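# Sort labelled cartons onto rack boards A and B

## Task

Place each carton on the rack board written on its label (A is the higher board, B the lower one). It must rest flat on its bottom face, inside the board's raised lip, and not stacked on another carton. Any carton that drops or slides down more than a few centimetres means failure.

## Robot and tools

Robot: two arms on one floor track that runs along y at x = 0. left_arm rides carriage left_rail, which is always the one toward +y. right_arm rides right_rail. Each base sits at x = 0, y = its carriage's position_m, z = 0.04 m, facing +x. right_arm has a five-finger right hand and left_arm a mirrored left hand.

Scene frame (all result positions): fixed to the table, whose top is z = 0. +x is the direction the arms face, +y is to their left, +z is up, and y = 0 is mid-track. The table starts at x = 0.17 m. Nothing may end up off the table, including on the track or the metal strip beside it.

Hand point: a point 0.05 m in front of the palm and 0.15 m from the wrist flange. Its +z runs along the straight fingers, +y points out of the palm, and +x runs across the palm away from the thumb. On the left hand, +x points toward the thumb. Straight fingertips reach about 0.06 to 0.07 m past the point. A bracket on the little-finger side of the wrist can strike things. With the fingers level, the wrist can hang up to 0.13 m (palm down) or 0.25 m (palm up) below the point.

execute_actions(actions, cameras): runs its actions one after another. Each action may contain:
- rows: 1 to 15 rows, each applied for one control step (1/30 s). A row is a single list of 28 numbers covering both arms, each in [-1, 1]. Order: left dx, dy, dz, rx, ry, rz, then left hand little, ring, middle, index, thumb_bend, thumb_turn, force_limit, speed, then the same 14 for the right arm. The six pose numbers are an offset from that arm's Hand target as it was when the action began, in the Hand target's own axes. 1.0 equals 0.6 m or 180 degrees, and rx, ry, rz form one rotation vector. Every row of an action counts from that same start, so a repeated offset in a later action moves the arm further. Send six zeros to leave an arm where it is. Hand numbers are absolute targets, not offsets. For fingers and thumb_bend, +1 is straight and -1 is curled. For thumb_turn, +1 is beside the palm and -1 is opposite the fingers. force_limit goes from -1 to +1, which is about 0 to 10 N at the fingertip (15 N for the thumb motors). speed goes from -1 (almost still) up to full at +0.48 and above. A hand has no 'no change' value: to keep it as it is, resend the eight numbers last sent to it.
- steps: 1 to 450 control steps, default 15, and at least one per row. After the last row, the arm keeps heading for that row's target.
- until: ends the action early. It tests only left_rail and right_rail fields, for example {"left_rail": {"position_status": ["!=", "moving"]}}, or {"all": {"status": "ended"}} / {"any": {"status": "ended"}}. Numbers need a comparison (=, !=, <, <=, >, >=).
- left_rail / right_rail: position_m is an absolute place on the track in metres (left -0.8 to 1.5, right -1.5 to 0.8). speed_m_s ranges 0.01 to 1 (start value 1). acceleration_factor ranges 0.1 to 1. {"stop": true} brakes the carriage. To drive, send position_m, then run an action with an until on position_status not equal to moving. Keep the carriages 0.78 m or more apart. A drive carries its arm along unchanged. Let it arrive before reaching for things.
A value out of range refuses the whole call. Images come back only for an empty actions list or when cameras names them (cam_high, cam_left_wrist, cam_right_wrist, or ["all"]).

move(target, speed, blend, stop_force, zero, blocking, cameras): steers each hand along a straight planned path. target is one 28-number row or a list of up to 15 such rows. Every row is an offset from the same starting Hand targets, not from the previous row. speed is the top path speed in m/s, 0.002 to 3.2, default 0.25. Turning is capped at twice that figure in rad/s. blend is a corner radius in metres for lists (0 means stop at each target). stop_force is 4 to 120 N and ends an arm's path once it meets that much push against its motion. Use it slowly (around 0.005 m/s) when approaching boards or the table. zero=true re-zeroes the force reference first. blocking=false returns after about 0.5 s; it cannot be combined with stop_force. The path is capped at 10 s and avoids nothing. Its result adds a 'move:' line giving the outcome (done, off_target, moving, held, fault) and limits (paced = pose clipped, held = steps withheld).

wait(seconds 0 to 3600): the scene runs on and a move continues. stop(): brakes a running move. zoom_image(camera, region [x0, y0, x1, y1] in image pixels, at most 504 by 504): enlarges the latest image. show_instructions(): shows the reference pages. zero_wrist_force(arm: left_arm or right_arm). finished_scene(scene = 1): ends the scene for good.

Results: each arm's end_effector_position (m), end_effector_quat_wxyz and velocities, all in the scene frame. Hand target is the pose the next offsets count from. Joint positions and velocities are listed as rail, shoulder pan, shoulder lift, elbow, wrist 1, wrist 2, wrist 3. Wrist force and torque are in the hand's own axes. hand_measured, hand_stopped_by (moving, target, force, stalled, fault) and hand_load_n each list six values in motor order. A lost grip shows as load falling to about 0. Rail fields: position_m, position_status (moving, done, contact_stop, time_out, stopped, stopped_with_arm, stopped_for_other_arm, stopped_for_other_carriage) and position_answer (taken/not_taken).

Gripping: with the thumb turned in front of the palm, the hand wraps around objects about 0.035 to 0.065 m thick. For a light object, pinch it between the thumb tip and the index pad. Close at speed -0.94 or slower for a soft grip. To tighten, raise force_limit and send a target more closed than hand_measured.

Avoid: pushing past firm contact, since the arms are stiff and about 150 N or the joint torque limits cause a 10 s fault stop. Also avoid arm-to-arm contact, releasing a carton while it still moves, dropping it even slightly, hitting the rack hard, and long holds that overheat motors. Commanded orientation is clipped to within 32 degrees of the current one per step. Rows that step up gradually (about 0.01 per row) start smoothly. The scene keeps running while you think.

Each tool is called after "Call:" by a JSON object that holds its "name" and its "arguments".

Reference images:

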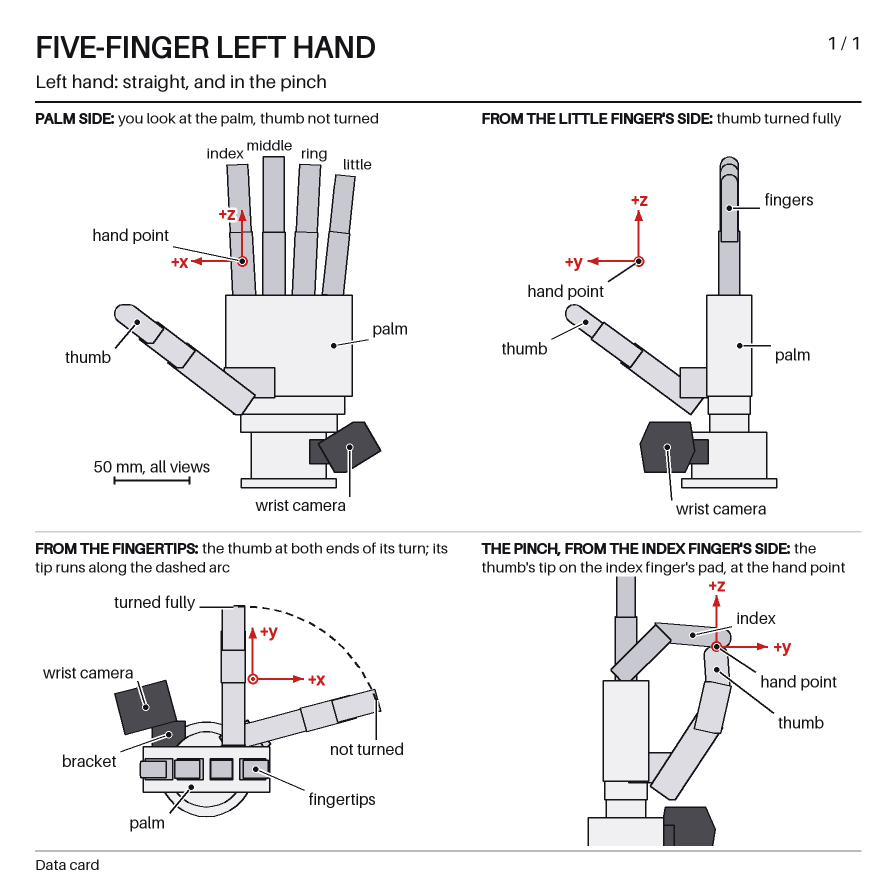

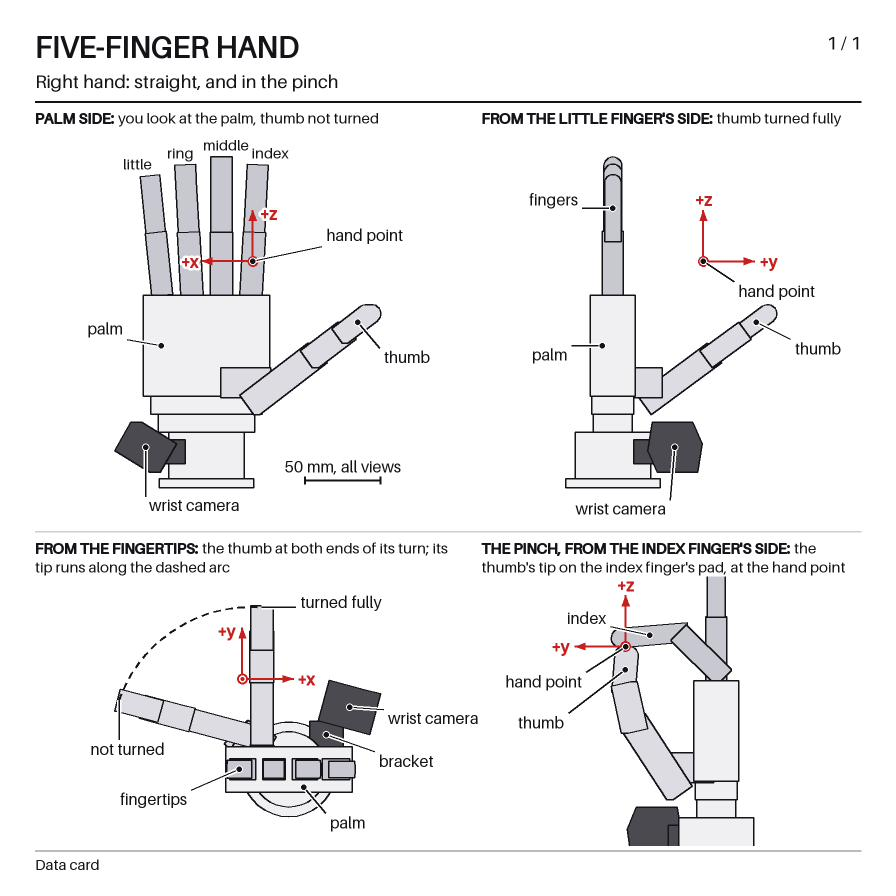

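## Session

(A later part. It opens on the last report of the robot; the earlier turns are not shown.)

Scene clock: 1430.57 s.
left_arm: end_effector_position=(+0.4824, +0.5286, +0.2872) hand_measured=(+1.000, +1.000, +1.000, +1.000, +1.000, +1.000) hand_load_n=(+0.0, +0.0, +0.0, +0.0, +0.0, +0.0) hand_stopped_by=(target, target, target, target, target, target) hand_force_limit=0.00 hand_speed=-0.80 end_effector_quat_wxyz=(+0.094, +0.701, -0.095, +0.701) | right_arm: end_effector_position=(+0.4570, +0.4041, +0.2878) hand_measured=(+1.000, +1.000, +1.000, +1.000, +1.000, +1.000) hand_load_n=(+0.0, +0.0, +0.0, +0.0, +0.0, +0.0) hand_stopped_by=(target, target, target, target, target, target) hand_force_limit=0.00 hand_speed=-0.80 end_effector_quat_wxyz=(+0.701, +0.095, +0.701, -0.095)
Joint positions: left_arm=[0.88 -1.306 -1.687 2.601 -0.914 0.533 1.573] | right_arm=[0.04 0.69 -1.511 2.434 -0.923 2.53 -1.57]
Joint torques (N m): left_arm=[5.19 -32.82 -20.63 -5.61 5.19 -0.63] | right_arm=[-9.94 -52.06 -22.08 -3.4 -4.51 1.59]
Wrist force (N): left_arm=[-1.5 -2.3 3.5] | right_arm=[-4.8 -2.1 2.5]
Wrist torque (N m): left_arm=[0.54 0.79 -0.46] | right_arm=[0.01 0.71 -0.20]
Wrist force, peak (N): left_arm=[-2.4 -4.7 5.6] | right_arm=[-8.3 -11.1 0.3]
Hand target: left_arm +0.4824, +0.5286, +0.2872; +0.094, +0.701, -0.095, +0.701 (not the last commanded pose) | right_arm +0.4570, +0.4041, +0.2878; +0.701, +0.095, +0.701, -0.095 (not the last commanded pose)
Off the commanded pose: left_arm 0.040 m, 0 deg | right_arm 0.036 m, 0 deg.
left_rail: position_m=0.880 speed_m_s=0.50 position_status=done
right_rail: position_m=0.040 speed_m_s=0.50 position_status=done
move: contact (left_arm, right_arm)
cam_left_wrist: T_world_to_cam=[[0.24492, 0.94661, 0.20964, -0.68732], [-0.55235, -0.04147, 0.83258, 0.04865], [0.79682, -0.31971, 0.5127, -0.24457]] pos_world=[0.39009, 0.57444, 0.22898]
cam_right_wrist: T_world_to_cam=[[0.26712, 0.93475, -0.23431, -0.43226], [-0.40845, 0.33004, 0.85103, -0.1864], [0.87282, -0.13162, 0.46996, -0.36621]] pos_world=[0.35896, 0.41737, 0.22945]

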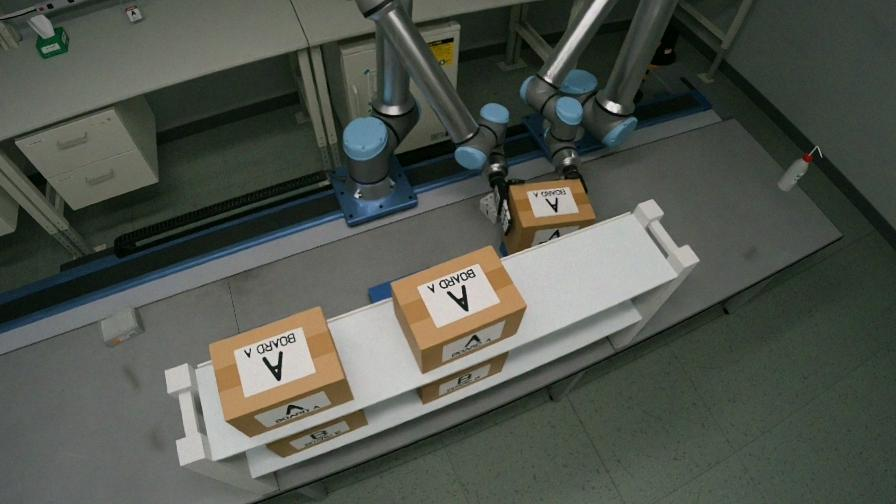

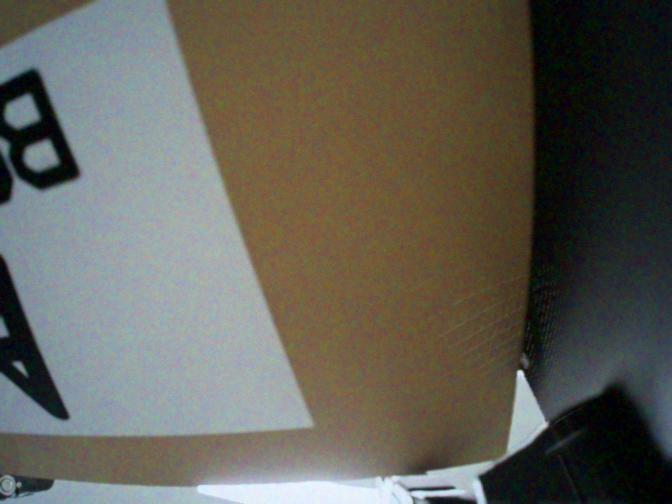

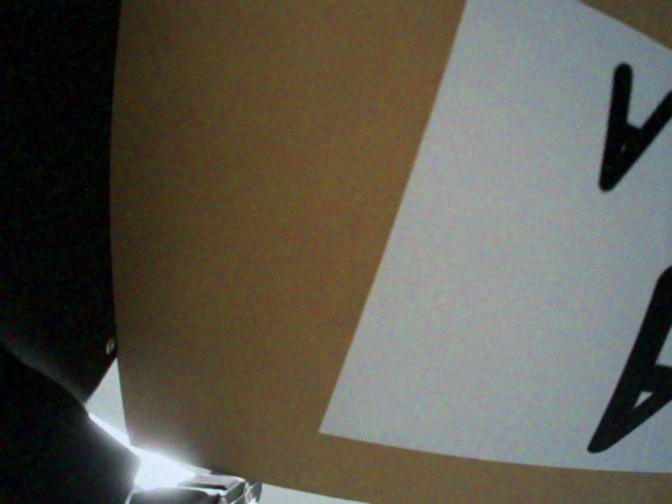

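Call:
{"name": "move", "arguments": {"target": [0,0.06,0,0,0,0,1,1,1,1,1,1,0,-0.94,0,0.06,0,0,0,0,1,1,1,1,1,1,0,-0.94], "speed": 0.006, "stop_force": 40, "cameras": ["all"]}}

Scene clock: 1454.30 s.
left_arm: end_effector_position=(+0.4821, +0.5274, +0.2871) hand_measured=(+1.000, +1.000, +1.000, +1.000, +1.000, +1.000) hand_load_n=(+0.0, +0.0, +0.0, +0.0, +0.0, +0.0) hand_stopped_by=(target, target, target, target, target, target) hand_force_limit=0.00 hand_speed=-0.94 end_effector_quat_wxyz=(+0.093, +0.701, -0.095, +0.701) | right_arm: end_effector_position=(+0.4573, +0.4051, +0.2878) hand_measured=(+1.000, +1.000, +1.000, +1.000, +1.000, +1.000) hand_load_n=(+0.0, +0.0, +0.0, +0.0, +0.0, +0.0) hand_stopped_by=(target, target, target, target, target, target) hand_force_limit=0.00 hand_speed=-0.94 end_effector_quat_wxyz=(+0.701, +0.095, +0.701, -0.095)
Joint positions: left_arm=[0.88 -1.309 -1.685 2.6 -0.914 0.53 1.573] | right_arm=[0.04 0.692 -1.509 2.432 -0.922 2.533 -1.57]
Joint torques (N m): left_arm=[-6.05 -32.77 -32.02 -2.15 15.22 -1.27] | right_arm=[-3.43 -50.65 -38.65 -7.33 -16.5 1.11]
Wrist force (N): left_arm=[-1.1 -33.4 7.8] | right_arm=[-6.1 -35.4 2.6]
Wrist torque (N m): left_arm=[-0.32 0.89 -0.06] | right_arm=[-1.16 0.72 -1.24]
Wrist force, peak (N): left_arm=[5.3 -42.7 7.3] | right_arm=[-13.4 -48.6 -1.3]
Hand target: left_arm +0.4821, +0.5274, +0.2871; +0.093, +0.701, -0.095, +0.701 (not the last commanded pose) | right_arm +0.4573, +0.4051, +0.2878; +0.701, +0.095, +0.701, -0.095 (not the last commanded pose)
Off the commanded pose: left_arm 0.035 m, 0 deg | right_arm 0.035 m, 0 deg.
left_rail: position_m=0.880 speed_m_s=0.50 position_status=done
right_rail: position_m=0.040 speed_m_s=0.50 position_status=done
move: contact (left_arm, right_arm)
cam_left_wrist: T_world_to_cam=[[0.24462, 0.94666, 0.20977, -0.6859], [-0.5523, -0.04177, 0.8326, 0.0486], [0.79695, -0.31953, 0.51262, -0.24476]] pos_world=[0.38969, 0.57314, 0.22888]
cam_right_wrist: T_world_to_cam=[[0.26747, 0.93463, -0.23438, -0.43343], [-0.40826, 0.33025, 0.85104, -0.1868], [0.87281, -0.13194, 0.4699, -0.36617]] pos_world=[0.35926, 0.41847, 0.22945]

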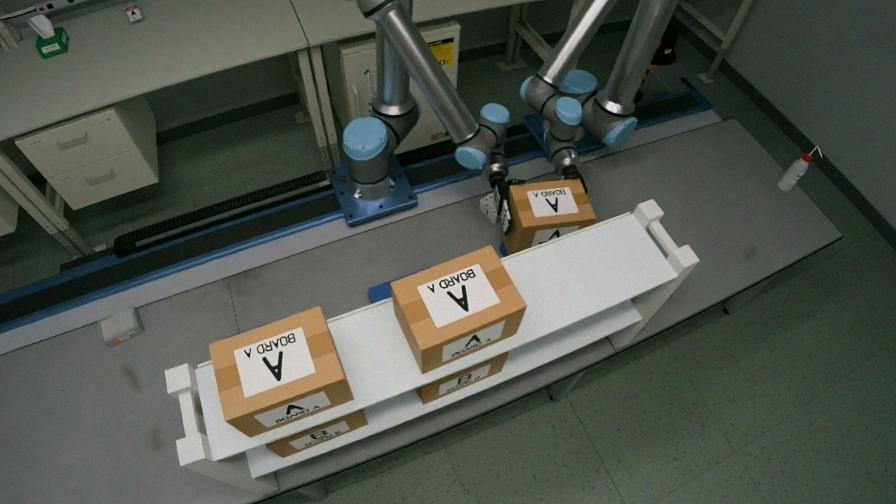

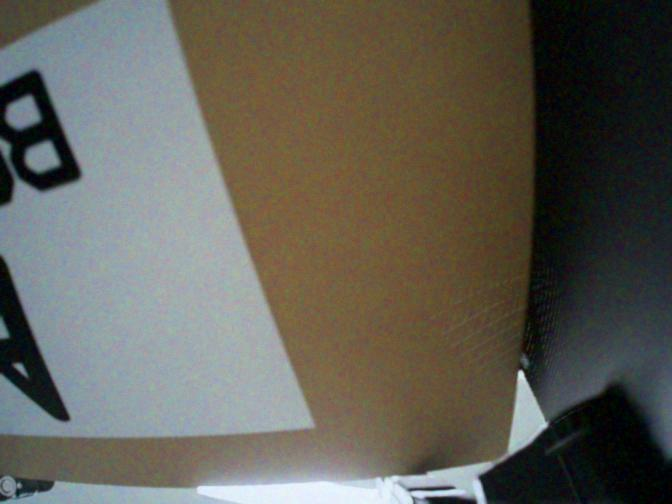

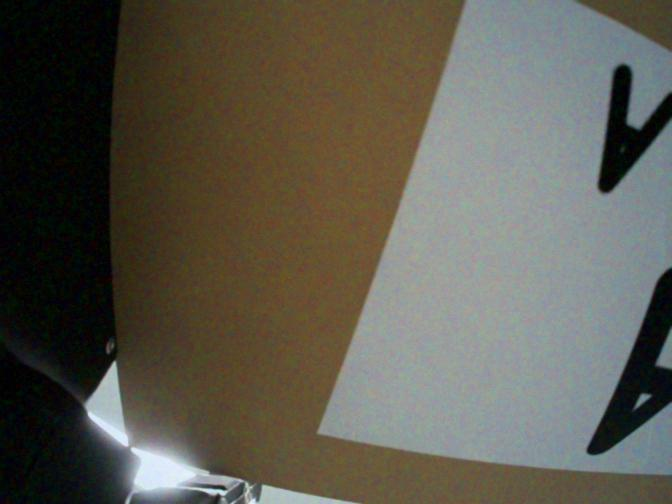

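Call:
{"name": "execute_actions", "arguments": {"actions": [{"rows":[[0,0,0,0,0,0,0.5,0.5,0.5,0.5,1,1,0,-0.95,0,0,0,0,0,0,0.5,0.5,0.5,0.5,1,1,0,-0.95]],"steps":60}]}}

Call:
{"name": "move", "arguments": {"target": [0,0.0015,0,0,0,0,0.5,0.5,0.5,0.5,1,1,0,-0.95,0,0.0015,0,0,0,0,0.5,0.5,0.5,0.5,1,1,0,-0.95], "speed": 0.01}}

Call:
{"name": "move", "arguments": {"target": [0.0333,0,0,0,0,0,0.5,0.5,0.5,0.5,1,1,0,-0.95,-0.0333,0,0,0,0,0,0.5,0.5,0.5,0.5,1,1,0,-0.95], "speed": 0.03, "cameras": ["all"]}}

Scene clock: 1483.97 s.
left_arm: end_effector_position=(+0.4821, +0.5273, +0.2871) hand_measured=(+0.856, +0.884, +0.894, +0.884, +1.000, +1.000) hand_load_n=(+6.0, +5.0, +5.5, +5.0, +0.0, +0.0) hand_stopped_by=(force, force, force, force, target, target) hand_force_limit=0.00 hand_speed=-0.95 end_effector_quat_wxyz=(+0.093, +0.701, -0.095, +0.701) | right_arm: end_effector_position=(+0.4573, +0.4051, +0.2878) hand_measured=(+0.766, +0.794, +0.812, +0.798, +1.000, +1.000) hand_load_n=(+5.5, +5.5, +4.5, +5.0, +0.0, +0.0) hand_stopped_by=(force, force, force, force, target, target) hand_force_limit=0.00 hand_speed=-0.95 end_effector_quat_wxyz=(+0.701, +0.095, +0.701, -0.095)
Joint positions: left_arm=[0.88 -1.309 -1.685 2.6 -0.914 0.53 1.573] | right_arm=[0.04 0.692 -1.509 2.432 -0.922 2.533 -1.57]
Joint torques (N m): left_arm=[-13.47 -32.72 -34.31 -0.08 9.11 -1.1] | right_arm=[3.25 -47.85 -41.45 -7.46 -14.63 1.44]
Wrist force (N): left_arm=[-1.4 -33.4 8.9] | right_arm=[-6.9 -38.5 2.6]
Wrist torque (N m): left_arm=[1.13 0.94 0.20] | right_arm=[0.28 0.77 -1.36]
Wrist force, peak (N): left_arm=[-1.9 -32.7 14.2] | right_arm=[-7.4 -38.9 2.2]
Hand target: left_arm +0.4821, +0.5273, +0.2871; +0.093, +0.701, -0.095, +0.701 | right_arm +0.4573, +0.4051, +0.2878; +0.701, +0.095, +0.701, -0.095
Off the commanded pose: left_arm 0.000 m, 0 deg | right_arm 0.000 m, 0 deg.
left_rail: position_m=0.880 speed_m_s=0.50 position_status=done
right_rail: position_m=0.040 speed_m_s=0.50 position_status=done

Scene clock: 1484.47 s.
left_arm: end_effector_position=(+0.4819, +0.5266, +0.2871) hand_measured=(+0.856, +0.884, +0.894, +0.884, +1.000, +1.000) hand_load_n=(+5.5, +4.5, +5.0, +5.0, +0.0, +0.0) hand_stopped_by=(force, force, force, force, target, target) hand_force_limit=0.00 hand_speed=-0.95 end_effector_quat_wxyz=(+0.093, +0.701, -0.095, +0.701) | right_arm: end_effector_position=(+0.4576, +0.4059, +0.2878) hand_measured=(+0.766, +0.794, +0.812, +0.798, +1.000, +1.000) hand_load_n=(+5.5, +5.5, +4.0, +5.0, +0.0, +0.0) hand_stopped_by=(force, force, force, force, target, target) hand_force_limit=0.00 hand_speed=-0.95 end_effector_quat_wxyz=(+0.701, +0.095, +0.701, -0.095)
Joint positions: left_arm=[0.88 -1.31 -1.684 2.599 -0.914 0.528 1.573] | right_arm=[0.04 0.693 -1.508 2.43 -0.922 2.534 -1.57]
Joint torques (N m): left_arm=[-48.34 8.73 -57.02 -8.93 7.28 -1.09] | right_arm=[31.71 -4.23 -63.27 -1.92 -8.14 1.5]
Wrist force (N): left_arm=[11.4 -58.4 6.4] | right_arm=[-18.4 -66.7 -1.2]
Wrist torque (N m): left_arm=[0.53 1.01 0.96] | right_arm=[-0.72 1.12 -2.58]
Wrist force, peak (N): left_arm=[11.4 -58.4 6.4] | right_arm=[-18.4 -66.7 -1.2]
Hand target: left_arm +0.4818, +0.5265, +0.2871; +0.093, +0.701, -0.095, +0.701 | right_arm +0.4576, +0.4060, +0.2878; +0.701, +0.095, +0.701, -0.095
Off the commanded pose: left_arm 0.000 m, 0 deg | right_arm 0.000 m, 0 deg.
left_rail: position_m=0.880 speed_m_s=0.50 position_status=done
right_rail: position_m=0.040 speed_m_s=0.50 position_status=done
move: done

Scene clock: 1485.57 s.
left_arm: end_effector_position=(+0.4818, +0.5264, +0.3070) hand_measured=(+0.856, +0.884, +0.894, +0.884, +1.000, +1.000) hand_load_n=(+5.0, +4.5, +5.5, +5.0, +0.0, +0.0) hand_stopped_by=(force, force, force, force, target, target) hand_force_limit=0.00 hand_speed=-0.95 end_effector_quat_wxyz=(+0.093, +0.701, -0.095, +0.701) | right_arm: end_effector_position=(+0.4576, +0.4060, +0.3077) hand_measured=(+0.766, +0.794, +0.812, +0.798, +1.000, +1.000) hand_load_n=(+5.5, +5.5, +4.0, +5.0, +0.0, +0.0) hand_stopped_by=(force, force, force, force, target, target) hand_force_limit=0.00 hand_speed=-0.95 end_effector_quat_wxyz=(+0.701, +0.095, +0.701, -0.095)
Joint positions: left_arm=[0.88 -1.31 -1.732 2.581 -0.848 0.528 1.573] | right_arm=[0.04 0.693 -1.546 2.416 -0.869 2.534 -1.57]
Joint torques (N m): left_arm=[-46.32 -31.31 -67.06 -1.53 11.1 -0.76] | right_arm=[27.24 -54.12 -72.46 -3.98 -12.24 2.01]
Wrist force (N): left_arm=[-6.5 -59.7 7.2] | right_arm=[4.3 -61.0 0.5]
Wrist torque (N m): left_arm=[0.50 0.60 0.16] | right_arm=[-0.50 0.97 -1.16]
Wrist force, peak (N): left_arm=[10.9 -60.4 6.0] | right_arm=[-18.7 -68.1 -0.8]
Hand target: left_arm +0.4818, +0.5264, +0.3071; +0.093, +0.701, -0.095, +0.701 | right_arm +0.4576, +0.4060, +0.3078; +0.701, +0.095, +0.701, -0.095
Off the commanded pose: left_arm 0.000 m, 0 deg | right_arm 0.000 m, 0 deg.
left_rail: position_m=0.880 speed_m_s=0.50 position_status=done
right_rail: position_m=0.040 speed_m_s=0.50 position_status=done
move: done
cam_left_wrist: T_world_to_cam=[[0.24456, 0.94665, 0.20986, -0.68917], [-0.55233, -0.04188, 0.83257, 0.03196], [0.79695, -0.31953, 0.51262, -0.25509]] pos_world=[0.38949, 0.57224, 0.24878]
cam_right_wrist: T_world_to_cam=[[0.26753, 0.93459, -0.23447, -0.42955], [-0.4083, 0.33037, 0.85097, -0.20394], [0.87277, -0.13193, 0.46997, -0.3756]] pos_world=[0.35946, 0.41927, 0.24935]

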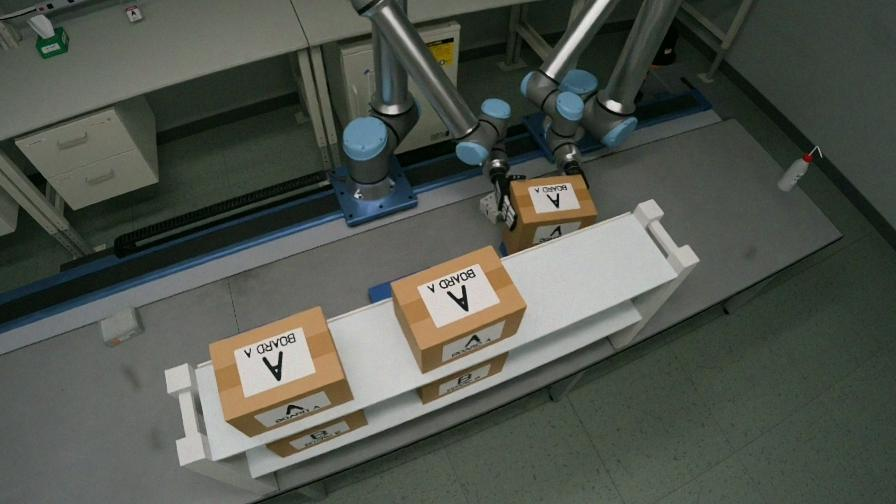

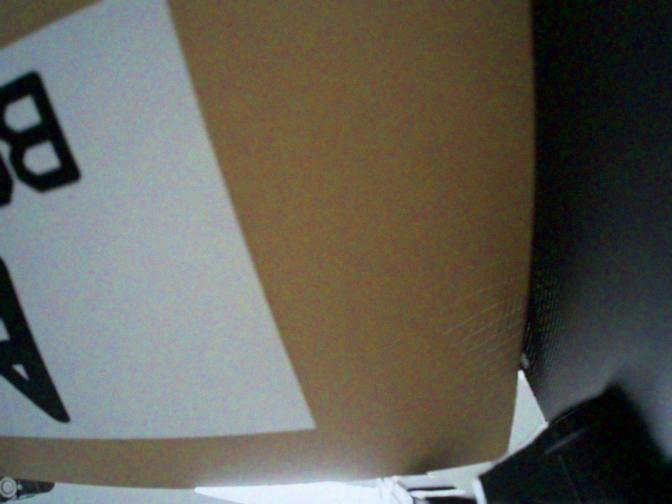

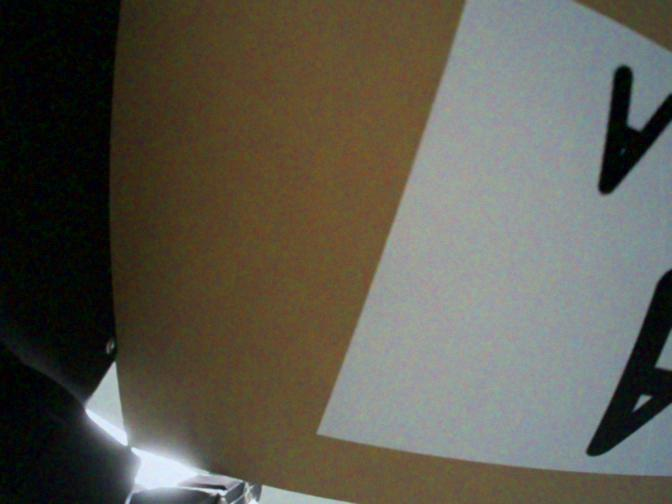

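Call:
{"name": "move", "arguments": {"target": [0.58,-0.0012,0,0,0,0,0.5,0.5,0.5,0.5,1,1,0,-0.95,-0.58,-0.0012,0,0,0,0,0.5,0.5,0.5,0.5,1,1,0,-0.95], "speed": 0.12}}

Scene clock: 1505.23 s.
left_arm: end_effector_position=(+0.4819, +0.5262, +0.6551) hand_measured=(+0.856, +0.884, +0.894, +0.884, +1.000, +1.000) hand_load_n=(+4.5, +3.5, +4.0, +4.0, +0.0, -0.5) hand_stopped_by=(force, force, force, force, target, target) hand_force_limit=0.00 hand_speed=-0.95 end_effector_quat_wxyz=(+0.093, +0.701, -0.095, +0.701) | right_arm: end_effector_position=(+0.4572, +0.4050, +0.6558) hand_measured=(+0.766, +0.794, +0.812, +0.798, +1.000, +1.000) hand_load_n=(+5.5, +6.0, +5.0, +6.0, +0.0, +0.0) hand_stopped_by=(force, force, force, force, target, target) hand_force_limit=0.00 hand_speed=-0.95 end_effector_quat_wxyz=(+0.701, +0.095, +0.701, -0.095)
Joint positions: left_arm=[0.88 -1.31 -2.068 2.094 -0.025 0.528 1.573] | right_arm=[0.04 0.692 -1.879 1.984 -0.105 2.532 -1.57]
Joint torques (N m): left_arm=[-33.96 39.83 -61.09 -3.07 13.41 -0.81] | right_arm=[22.61 10.78 -71.61 -5.03 -28.52 2.13]
Wrist force (N): left_arm=[-6.6 -79.7 4.5] | right_arm=[4.6 -80.8 5.4]
Wrist torque (N m): left_arm=[-0.52 0.74 0.56] | right_arm=[-1.07 1.06 -1.82]
Wrist force, peak (N): left_arm=[-6.6 -79.7 4.5] | right_arm=[4.6 -80.8 5.4]
Hand target: left_arm +0.4819, +0.5261, +0.6551; +0.093, +0.701, -0.095, +0.701 | right_arm +0.4573, +0.4051, +0.6558; +0.701, +0.095, +0.701, -0.095
Off the commanded pose: left_arm 0.000 m, 0 deg | right_arm 0.000 m, 0 deg.
left_rail: position_m=0.880 speed_m_s=0.50 position_status=done
right_rail: position_m=0.040 speed_m_s=0.50 position_status=done
move: done

Call:
{"name": "move", "arguments": {"target": [[0,0.0157,0.1768,0.0286,0,0,0.5,0.5,0.5,0.5,1,1,0,-0.95,0,-0.015,0.1957,-0.0286,0,0,0.5,0.5,0.5,0.5,1,1,0,-0.95],[0,0.0327,0.354,0.0572,0,0,0.5,0.5,0.5,0.5,1,1,0,-0.95,0,-0.0282,0.3912,-0.0572,0,0,0.5,0.5,0.5,0.5,1,1,0,-0.95],[0,0.0505,0.5313,0.0858,0,0,0.5,0.5,0.5,0.5,1,1,0,-0.95,0,-0.0405,0.5863,-0.0858,0,0,0.5,0.5,0.5,0.5,1,1,0,-0.95]], "speed": 0.08, "blend": [0.02,0.02,0], "cameras": ["all"]}}

Scene clock: 1529.50 s.
left_arm: end_effector_position=(+0.7813, +0.4126, +0.6548) hand_measured=(+0.856, +0.884, +0.894, +0.884, +1.000, +1.000) hand_load_n=(+3.5, +2.5, +3.0, +3.0, +0.0, +0.0) hand_stopped_by=(force, force, force, force, target, target) hand_force_limit=0.00 hand_speed=-0.95 end_effector_quat_wxyz=(-0.002, +0.707, +0.000, +0.707) | right_arm: end_effector_position=(+0.7898, +0.2879, +0.6558) hand_measured=(+0.766, +0.794, +0.814, +0.798, +1.000, +1.000) hand_load_n=(+7.0, +6.5, +5.5, +6.5, +0.0, +0.0) hand_stopped_by=(force, force, force, force, target, target) hand_force_limit=0.00 hand_speed=-0.95 end_effector_quat_wxyz=(+0.707, +0.000, +0.707, +0.000)
Joint positions: left_arm=[0.88 -0.939 -1.461 1.611 -0.151 0.63 1.574] | right_arm=[0.04 0.026 -1.632 1.786 -0.154 1.597 -1.57]
Joint torques (N m): left_arm=[-52.53 -10.59 -63.56 -3.27 10.34 -0.07] | right_arm=[51.2 -27.67 -62.88 -8.01 -36.37 -1.34]
Wrist force (N): left_arm=[-4.6 -82.3 2.9] | right_arm=[7.6 -83.4 6.8]
Wrist torque (N m): left_arm=[-0.69 -0.04 0.63] | right_arm=[-1.04 0.08 -2.18]
Wrist force, peak (N): left_arm=[-4.6 -82.3 2.9] | right_arm=[7.6 -83.4 6.8]
Hand target: left_arm +0.7813, +0.4126, +0.6548; -0.002, +0.707, +0.000, +0.707 | right_arm +0.7898, +0.2879, +0.6558; +0.707, +0.000, +0.707, +0.000
Off the commanded pose: left_arm 0.000 m, 0 deg | right_arm 0.000 m, 0 deg.
left_rail: position_m=0.880 speed_m_s=0.50 position_status=done
right_rail: position_m=0.040 speed_m_s=0.50 position_status=done
move: done
cam_left_wrist: T_world_to_cam=[[-0.01653, 0.97756, 0.21, -0.53651], [-0.5218, -0.18759, 0.83219, -0.06047], [0.85291, -0.09582, 0.51319, -0.8447]] pos_world=[0.68003, 0.43219, 0.59648]
cam_right_wrist: T_world_to_cam=[[0.00905, 0.97211, -0.23436, -0.13311], [-0.48161, 0.20963, 0.85095, -0.23283], [0.87634, 0.10516, 0.47007, -0.91586]] pos_world=[0.69168, 0.27452, 0.59745]

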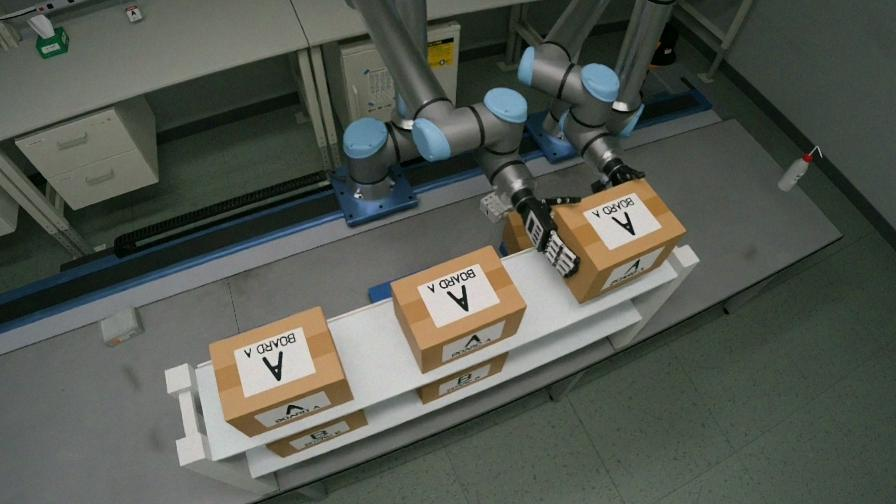

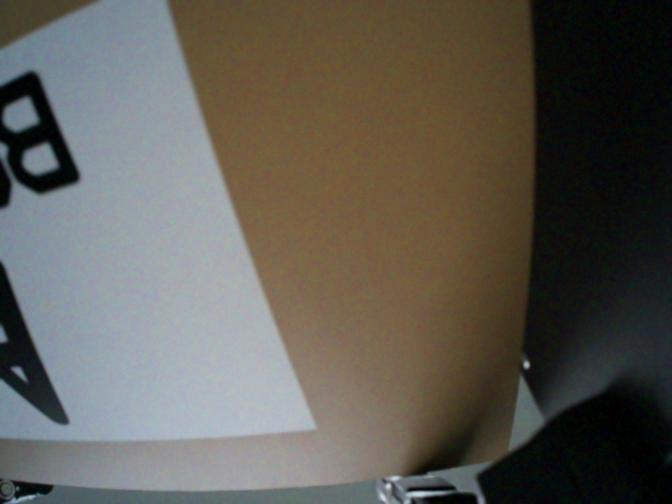

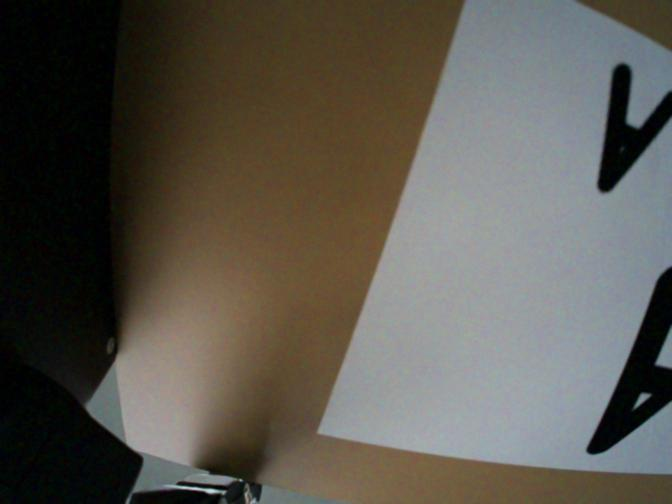

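Call:
{"name": "zoom_image", "arguments": {"camera": "cam_high", "region": [520, 160, 720, 320]}}

Scaled by 2.520 from the camera's image (finer frame: 1280x720).

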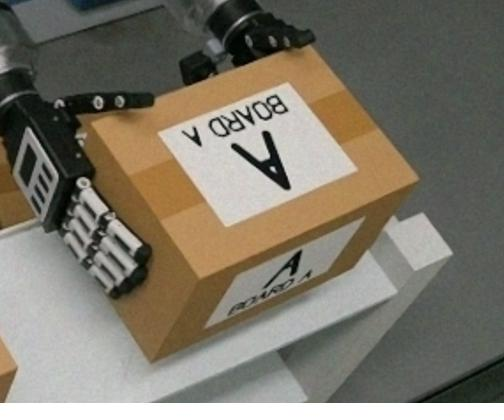

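Call:
{"name": "move", "arguments": {"target": [-0.0917,-0.0012,0,0,0,0,0.5,0.5,0.5,0.5,1,1,0,-0.95,0.0917,-0.0012,0,0,0,0,0.5,0.5,0.5,0.5,1,1,0,-0.95], "speed": 0.07}}

Call:
{"name": "move", "arguments": {"target": [-0.06,0,0,0,0,0,0.5,0.5,0.5,0.5,1,1,0,-0.95,0.06,0,0,0,0,0,0.5,0.5,0.5,0.5,1,1,0,-0.95], "speed": 0.01, "stop_force": 9, "cameras": ["all"]}}

Scene clock: 1546.97 s.
left_arm: end_effector_position=(+0.7813, +0.4134, +0.5999) hand_measured=(+0.856, +0.884, +0.894, +0.884, +1.000, +1.000) hand_load_n=(+4.0, +3.0, +3.5, +3.5, +0.0, +0.0) hand_stopped_by=(force, force, force, force, target, target) hand_force_limit=0.00 hand_speed=-0.95 end_effector_quat_wxyz=(-0.002, +0.707, +0.000, +0.707) | right_arm: end_effector_position=(+0.7898, +0.2872, +0.6008) hand_measured=(+0.766, +0.794, +0.814, +0.798, +1.000, +1.000) hand_load_n=(+7.5, +7.0, +6.0, +6.5, +0.0, +0.0) hand_stopped_by=(force, force, force, force, target, target) hand_force_limit=0.00 hand_speed=-0.95 end_effector_quat_wxyz=(+0.707, +0.000, +0.707, +0.000)
Joint positions: left_arm=[0.88 -0.938 -1.444 1.69 -0.247 0.631 1.574] | right_arm=[0.04 0.025 -1.614 1.867 -0.253 1.596 -1.57]
Joint torques (N m): left_arm=[-27.19 -23.92 -46.11 -14.5 21.57 4.09] | right_arm=[30.2 -30.72 -47.56 -8.9 -25.26 -0.91]
Wrist force (N): left_arm=[-5.4 -52.2 3.2] | right_arm=[4.4 -54.5 5.2]
Wrist torque (N m): left_arm=[0.56 0.42 0.15] | right_arm=[0.07 0.65 -1.42]
Wrist force, peak (N): left_arm=[-2.5 -83.9 3.1] | right_arm=[7.7 -84.9 6.9]
Hand target: left_arm +0.7814, +0.4135, +0.5998; -0.002, +0.707, +0.000, +0.707 | right_arm +0.7899, +0.2872, +0.6008; +0.707, +0.000, +0.707, +0.000
Off the commanded pose: left_arm 0.000 m, 0 deg | right_arm 0.000 m, 0 deg.
left_rail: position_m=0.880 speed_m_s=0.50 position_status=done
right_rail: position_m=0.040 speed_m_s=0.50 position_status=done
move: done

Scene clock: 1550.17 s.
left_arm: end_effector_position=(+0.7814, +0.4135, +0.5831) hand_measured=(+0.856, +0.884, +0.894, +0.884, +1.000, +1.000) hand_load_n=(+4.0, +3.0, +4.0, +3.5, +0.0, +0.0) hand_stopped_by=(force, force, force, force, target, target) hand_force_limit=0.00 hand_speed=-0.95 end_effector_quat_wxyz=(-0.002, +0.707, +0.000, +0.707) | right_arm: end_effector_position=(+0.7899, +0.2872, +0.5843) hand_measured=(+0.766, +0.794, +0.814, +0.798, +1.000, +1.000) hand_load_n=(+7.5, +7.5, +6.0, +6.5, +0.0, +0.0) hand_stopped_by=(force, force, force, force, target, target) hand_force_limit=0.00 hand_speed=-0.95 end_effector_quat_wxyz=(+0.707, +0.000, +0.707, +0.000)
Joint positions: left_arm=[0.88 -0.938 -1.437 1.713 -0.277 0.631 1.574] | right_arm=[0.04 0.025 -1.606 1.89 -0.284 1.596 -1.57]
Joint torques (N m): left_arm=[-33.4 -54.29 -56.74 -0.4 20.66 1.21] | right_arm=[31.41 -63.08 -53.86 -0.03 -13.46 0.37]
Wrist force (N): left_arm=[3.2 -53.3 3.5] | right_arm=[-0.8 -54.1 7.5]
Wrist torque (N m): left_arm=[0.37 1.43 0.55] | right_arm=[0.03 -0.15 -1.76]
Wrist force, peak (N): left_arm=[7.1 -55.5 -0.2] | right_arm=[-1.6 -55.9 5.9]
Hand target: left_arm +0.7814, +0.4135, +0.5831; -0.002, +0.707, +0.000, +0.707 (not the last commanded pose) | right_arm +0.7899, +0.2872, +0.5843; +0.707, +0.000, +0.707, +0.000 (not the last commanded pose)
Off the commanded pose: left_arm 0.019 m, 0 deg | right_arm 0.020 m, 0 deg.
left_rail: position_m=0.880 speed_m_s=0.50 position_status=done
right_rail: position_m=0.040 speed_m_s=0.50 position_status=done
move: contact (left_arm, right_arm)
cam_left_wrist: T_world_to_cam=[[-0.01648, 0.97763, 0.20969, -0.52223], [-0.5219, -0.18729, 0.83219, -0.00064], [0.85284, -0.09572, 0.51331, -0.80796]] pos_world=[0.68013, 0.43309, 0.52478]
cam_right_wrist: T_world_to_cam=[[0.00897, 0.97212, -0.23431, -0.14925], [-0.48182, 0.20953, 0.85085, -0.17159], [0.87622, 0.10526, 0.47027, -0.88232]] pos_world=[0.69178, 0.27392, 0.52595]

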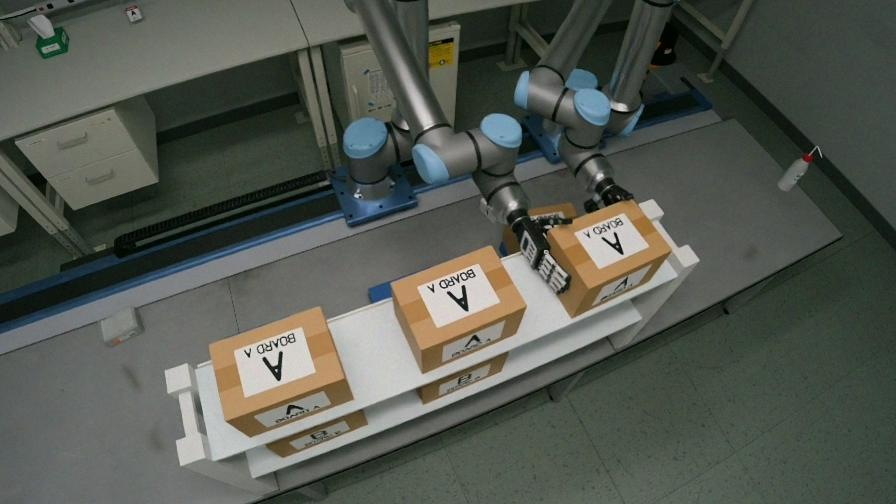

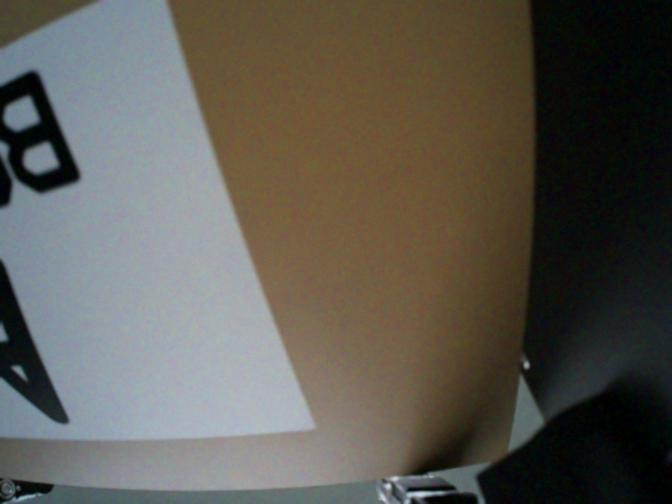

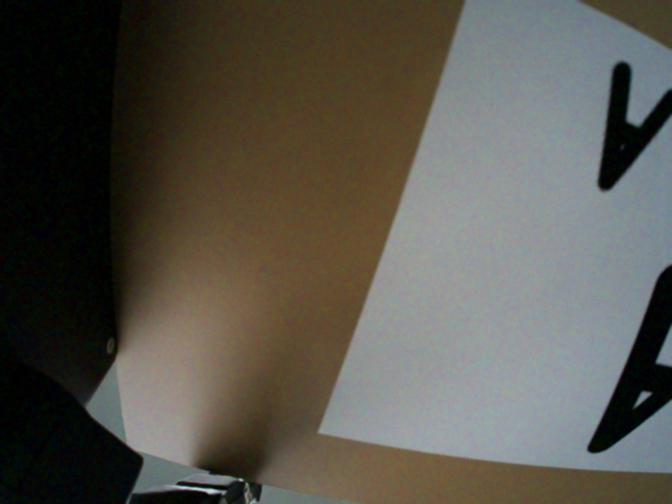

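Call:
{"name": "execute_actions", "arguments": {"actions": [{"rows":[[0,0,0,0,0,0,1,1,1,1,1,1,0,-0.8,0,0,0,0,0,0,1,1,1,1,1,1,0,-0.8]],"steps":45}]}}

Call:
{"name": "move", "arguments": {"target": [[0,-0.01,0,0,0,0,1,1,1,1,1,1,0,-0.8,0,-0.01,0,0,0,0,1,1,1,1,1,1,0,-0.8],[0,-0.04,0,0,0,0,1,1,1,1,1,1,0,-0.8,0,-0.035,0,0,0,0,1,1,1,1,1,1,0,-0.8]], "speed": 0.03}}

Call:
{"name": "move", "arguments": {"target": [[0,0,-0.4667,0,0,0,1,1,1,1,1,1,0,-0.8,0,0,-0.4667,0,0,0,1,1,1,1,1,1,0,-0.8],[-0.1385,-0.4375,-0.569,0,-0.5,0,1,1,1,1,1,1,0,-0.8,0.1405,-0.1103,-0.5832,0,0.5,0,1,1,1,1,1,1,0,-0.8]], "speed": 0.22, "blend": [0.03,0], "cameras": ["all"]}}

Scene clock: 1564.10 s.
left_arm: end_effector_position=(+0.7814, +0.4135, +0.5831) hand_measured=(+1.000, +1.000, +1.000, +1.000, +1.000, +1.000) hand_load_n=(+0.0, +0.0, +0.0, +0.0, +0.0, +0.0) hand_stopped_by=(target, target, target, target, target, target) hand_force_limit=0.00 hand_speed=-0.80 end_effector_quat_wxyz=(-0.002, +0.707, +0.000, +0.707) | right_arm: end_effector_position=(+0.7899, +0.2872, +0.5843) hand_measured=(+1.000, +1.000, +1.000, +1.000, +1.000, +1.000) hand_load_n=(+0.0, +0.0, +0.0, +0.0, +0.0, +0.0) hand_stopped_by=(target, target, target, target, target, target) hand_force_limit=0.00 hand_speed=-0.80 end_effector_quat_wxyz=(+0.707, +0.000, +0.707, +0.000)
Joint positions: left_arm=[0.88 -0.938 -1.437 1.713 -0.277 0.631 1.574] | right_arm=[0.04 0.025 -1.606 1.89 -0.284 1.596 -1.57]
Joint torques (N m): left_arm=[-47.66 -51.45 -55.63 -1.41 19.83 1.35] | right_arm=[32.43 -61.67 -54.44 -1.36 -13.41 0.08]
Wrist force (N): left_arm=[-0.6 -55.3 6.3] | right_arm=[1.0 -55.3 1.6]
Wrist torque (N m): left_arm=[-0.96 1.04 0.25] | right_arm=[-1.88 0.30 -1.73]
Wrist force, peak (N): left_arm=[-0.4 -55.5 6.3] | right_arm=[1.4 -55.7 2.2]
Hand target: left_arm +0.7814, +0.4135, +0.5831; -0.002, +0.707, +0.000, +0.707 | right_arm +0.7899, +0.2872, +0.5843; +0.707, +0.000, +0.707, +0.000
Off the commanded pose: left_arm 0.000 m, 0 deg | right_arm 0.000 m, 0 deg.
left_rail: position_m=0.880 speed_m_s=0.50 position_status=done
right_rail: position_m=0.040 speed_m_s=0.50 position_status=done

Scene clock: 1565.53 s.
left_arm: end_effector_position=(+0.7813, +0.4374, +0.5831) hand_measured=(+1.000, +1.000, +1.000, +1.000, +1.000, +1.000) hand_load_n=(+0.0, +0.0, +0.0, +0.0, +0.0, +0.0) hand_stopped_by=(target, target, target, target, target, target) hand_force_limit=0.00 hand_speed=-0.80 end_effector_quat_wxyz=(-0.002, +0.707, +0.000, +0.707) | right_arm: end_effector_position=(+0.7899, +0.2663, +0.5843) hand_measured=(+1.000, +1.000, +1.000, +1.000, +1.000, +1.000) hand_load_n=(+0.0, +0.0, +0.0, +0.0, +0.0, -0.5) hand_stopped_by=(target, target, target, target, target, target) hand_force_limit=0.00 hand_speed=-0.80 end_effector_quat_wxyz=(+0.707, +0.000, +0.707, +0.000)
Joint positions: left_arm=[0.88 -0.915 -1.461 1.74 -0.28 0.654 1.574] | right_arm=[0.04 -0.015 -1.618 1.901 -0.283 1.556 -1.57]
Joint torques (N m): left_arm=[7.4 -70.37 -32.65 -6.25 3.57 -0.26] | right_arm=[-14.33 -57.51 -36.75 0.69 -3.52 2.24]
Wrist force (N): left_arm=[2.6 0.3 3.5] | right_arm=[-3.6 0.8 2.6]
Wrist torque (N m): left_arm=[0.08 0.15 -0.08] | right_arm=[0.09 0.30 -0.03]
Wrist force, peak (N): left_arm=[-0.8 -54.9 6.4] | right_arm=[1.2 -55.4 1.9]
Hand target: left_arm +0.7813, +0.4375, +0.5831; -0.002, +0.707, +0.000, +0.707 | right_arm +0.7899, +0.2662, +0.5843; +0.707, +0.000, +0.707, +0.000
Off the commanded pose: left_arm 0.000 m, 0 deg | right_arm 0.000 m, 0 deg.
left_rail: position_m=0.880 speed_m_s=0.50 position_status=done
right_rail: position_m=0.040 speed_m_s=0.50 position_status=done
move: done

Scene clock: 1570.97 s.
left_arm: end_effector_position=(+0.4395, +0.6996, +0.5006) hand_measured=(+1.000, +1.000, +1.000, +1.000, +1.000, +1.000) hand_load_n=(+0.0, +0.0, +0.0, +0.0, +0.0, +0.0) hand_stopped_by=(target, target, target, target, target, target) hand_force_limit=0.00 hand_speed=-0.80 end_effector_quat_wxyz=(-0.001, +1.000, +0.001, +0.000) | right_arm: end_effector_position=(+0.4400, +0.2002, +0.4998) hand_measured=(+1.000, +1.000, +1.000, +1.000, +1.000, +1.000) hand_load_n=(-0.5, +0.0, +0.0, +0.0, +0.0, +0.0) hand_stopped_by=(target, target, target, target, target, target) hand_force_limit=0.00 hand_speed=-0.80 end_effector_quat_wxyz=(+0.000, +0.000, +1.000, +0.000)
Joint positions: left_arm=[0.88 -0.709 -1.668 1.778 1.462 1.568 0.86] | right_arm=[0.04 -0.187 -1.677 1.787 1.46 1.57 -1.757]
Joint torques (N m): left_arm=[13.96 -16.32 -44.19 10.08 3.49 3.39] | right_arm=[12.29 -10.28 -45.81 8.17 4.18 1.91]
Wrist force (N): left_arm=[0.9 0.0 1.7] | right_arm=[-3.0 -0.1 1.4]
Wrist torque (N m): left_arm=[-0.08 -0.14 0.01] | right_arm=[-0.11 0.39 -0.03]
Wrist force, peak (N): left_arm=[2.8 0.2 5.0] | right_arm=[-5.9 0.3 3.9]
Hand target: left_arm +0.4395, +0.6996, +0.5006; -0.001, +1.000, +0.001, +0.000 | right_arm +0.4400, +0.2002, +0.4998; +0.000, +0.000, +1.000, +0.000
Off the commanded pose: left_arm 0.000 m, 0 deg | right_arm 0.000 m, 0 deg.
left_rail: position_m=0.880 speed_m_s=0.50 position_status=done
right_rail: position_m=0.040 speed_m_s=0.50 position_status=done
move: done
cam_left_wrist: T_world_to_cam=[[0.20535, 0.97854, 0.01728, -0.79202], [0.83291, -0.18401, 0.52192, -0.49927], [0.5139, -0.09278, -0.85282, 0.38415]] pos_world=[0.38107, 0.71879, 0.60187]
cam_right_wrist: T_world_to_cam=[[-0.23458, 0.97206, -0.00815, -0.08713], [0.85071, 0.20934, 0.48215, -0.65192], [0.47038, 0.10617, -0.87605, 0.32443]] pos_world=[0.38155, 0.18673, 0.59783]

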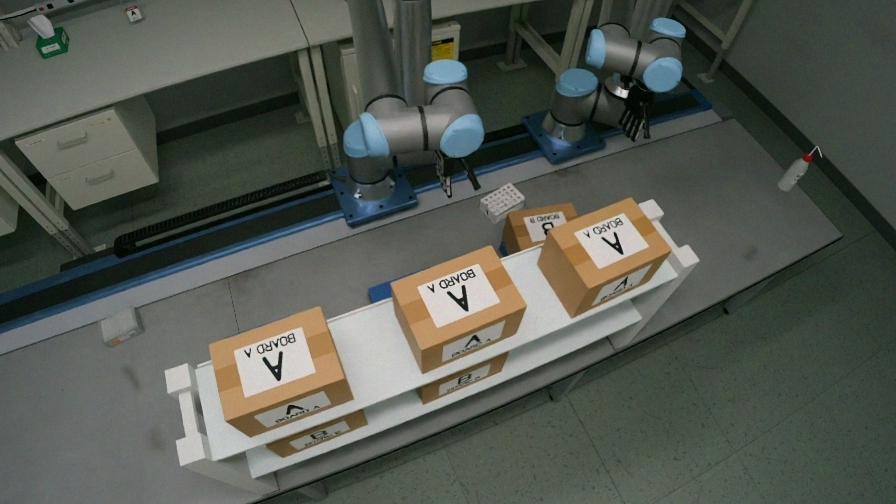

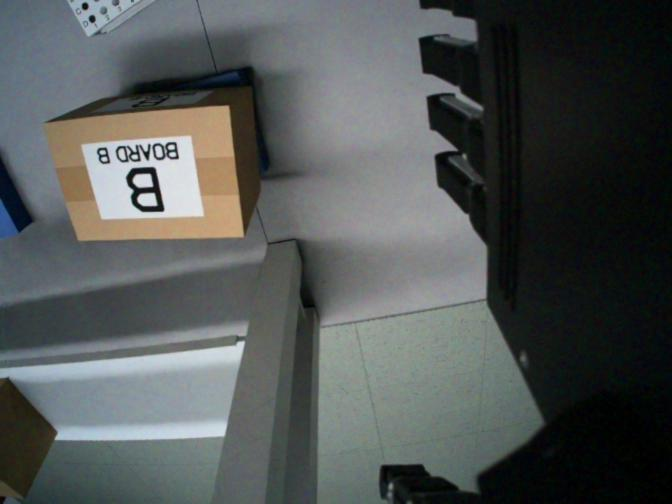

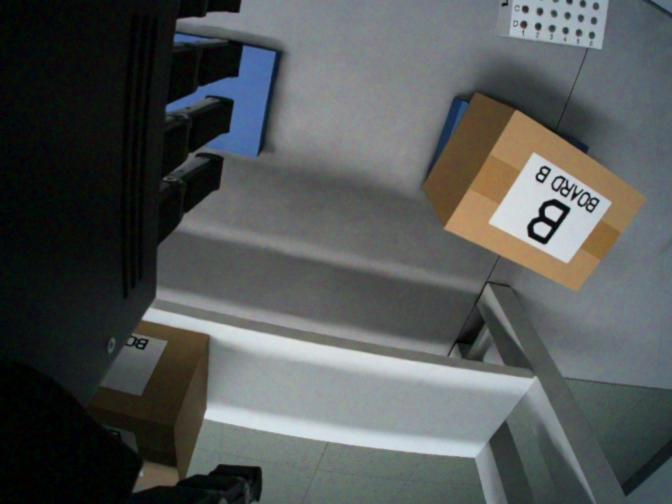

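Call:
{"name": "zoom_image", "arguments": {"camera": "cam_right_wrist", "region": [400, 70, 660, 300]}}

Call:
{"name": "zoom_image", "arguments": {"camera": "cam_left_wrist", "region": [30, 0, 290, 260]}}

Call:
{"name": "zoom_image", "arguments": {"camera": "cam_high", "region": [440, 150, 640, 310]}}

Scaled by 1.938 from the camera's image (finer frame: 960x720).

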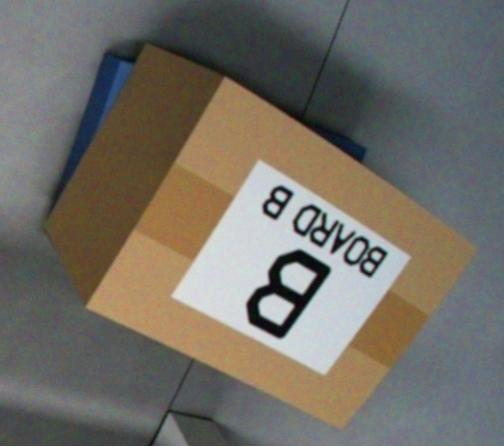

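Scaled by 1.938 from the camera's image (finer frame: 960x720).

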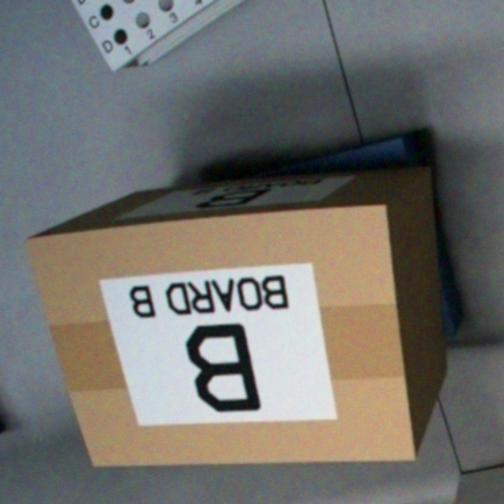

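Scaled by 2.520 from the camera's image (finer frame: 1280x720).

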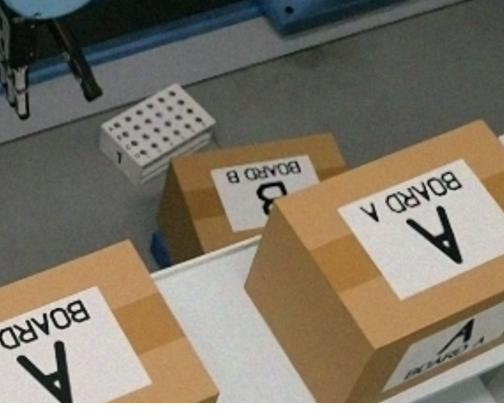

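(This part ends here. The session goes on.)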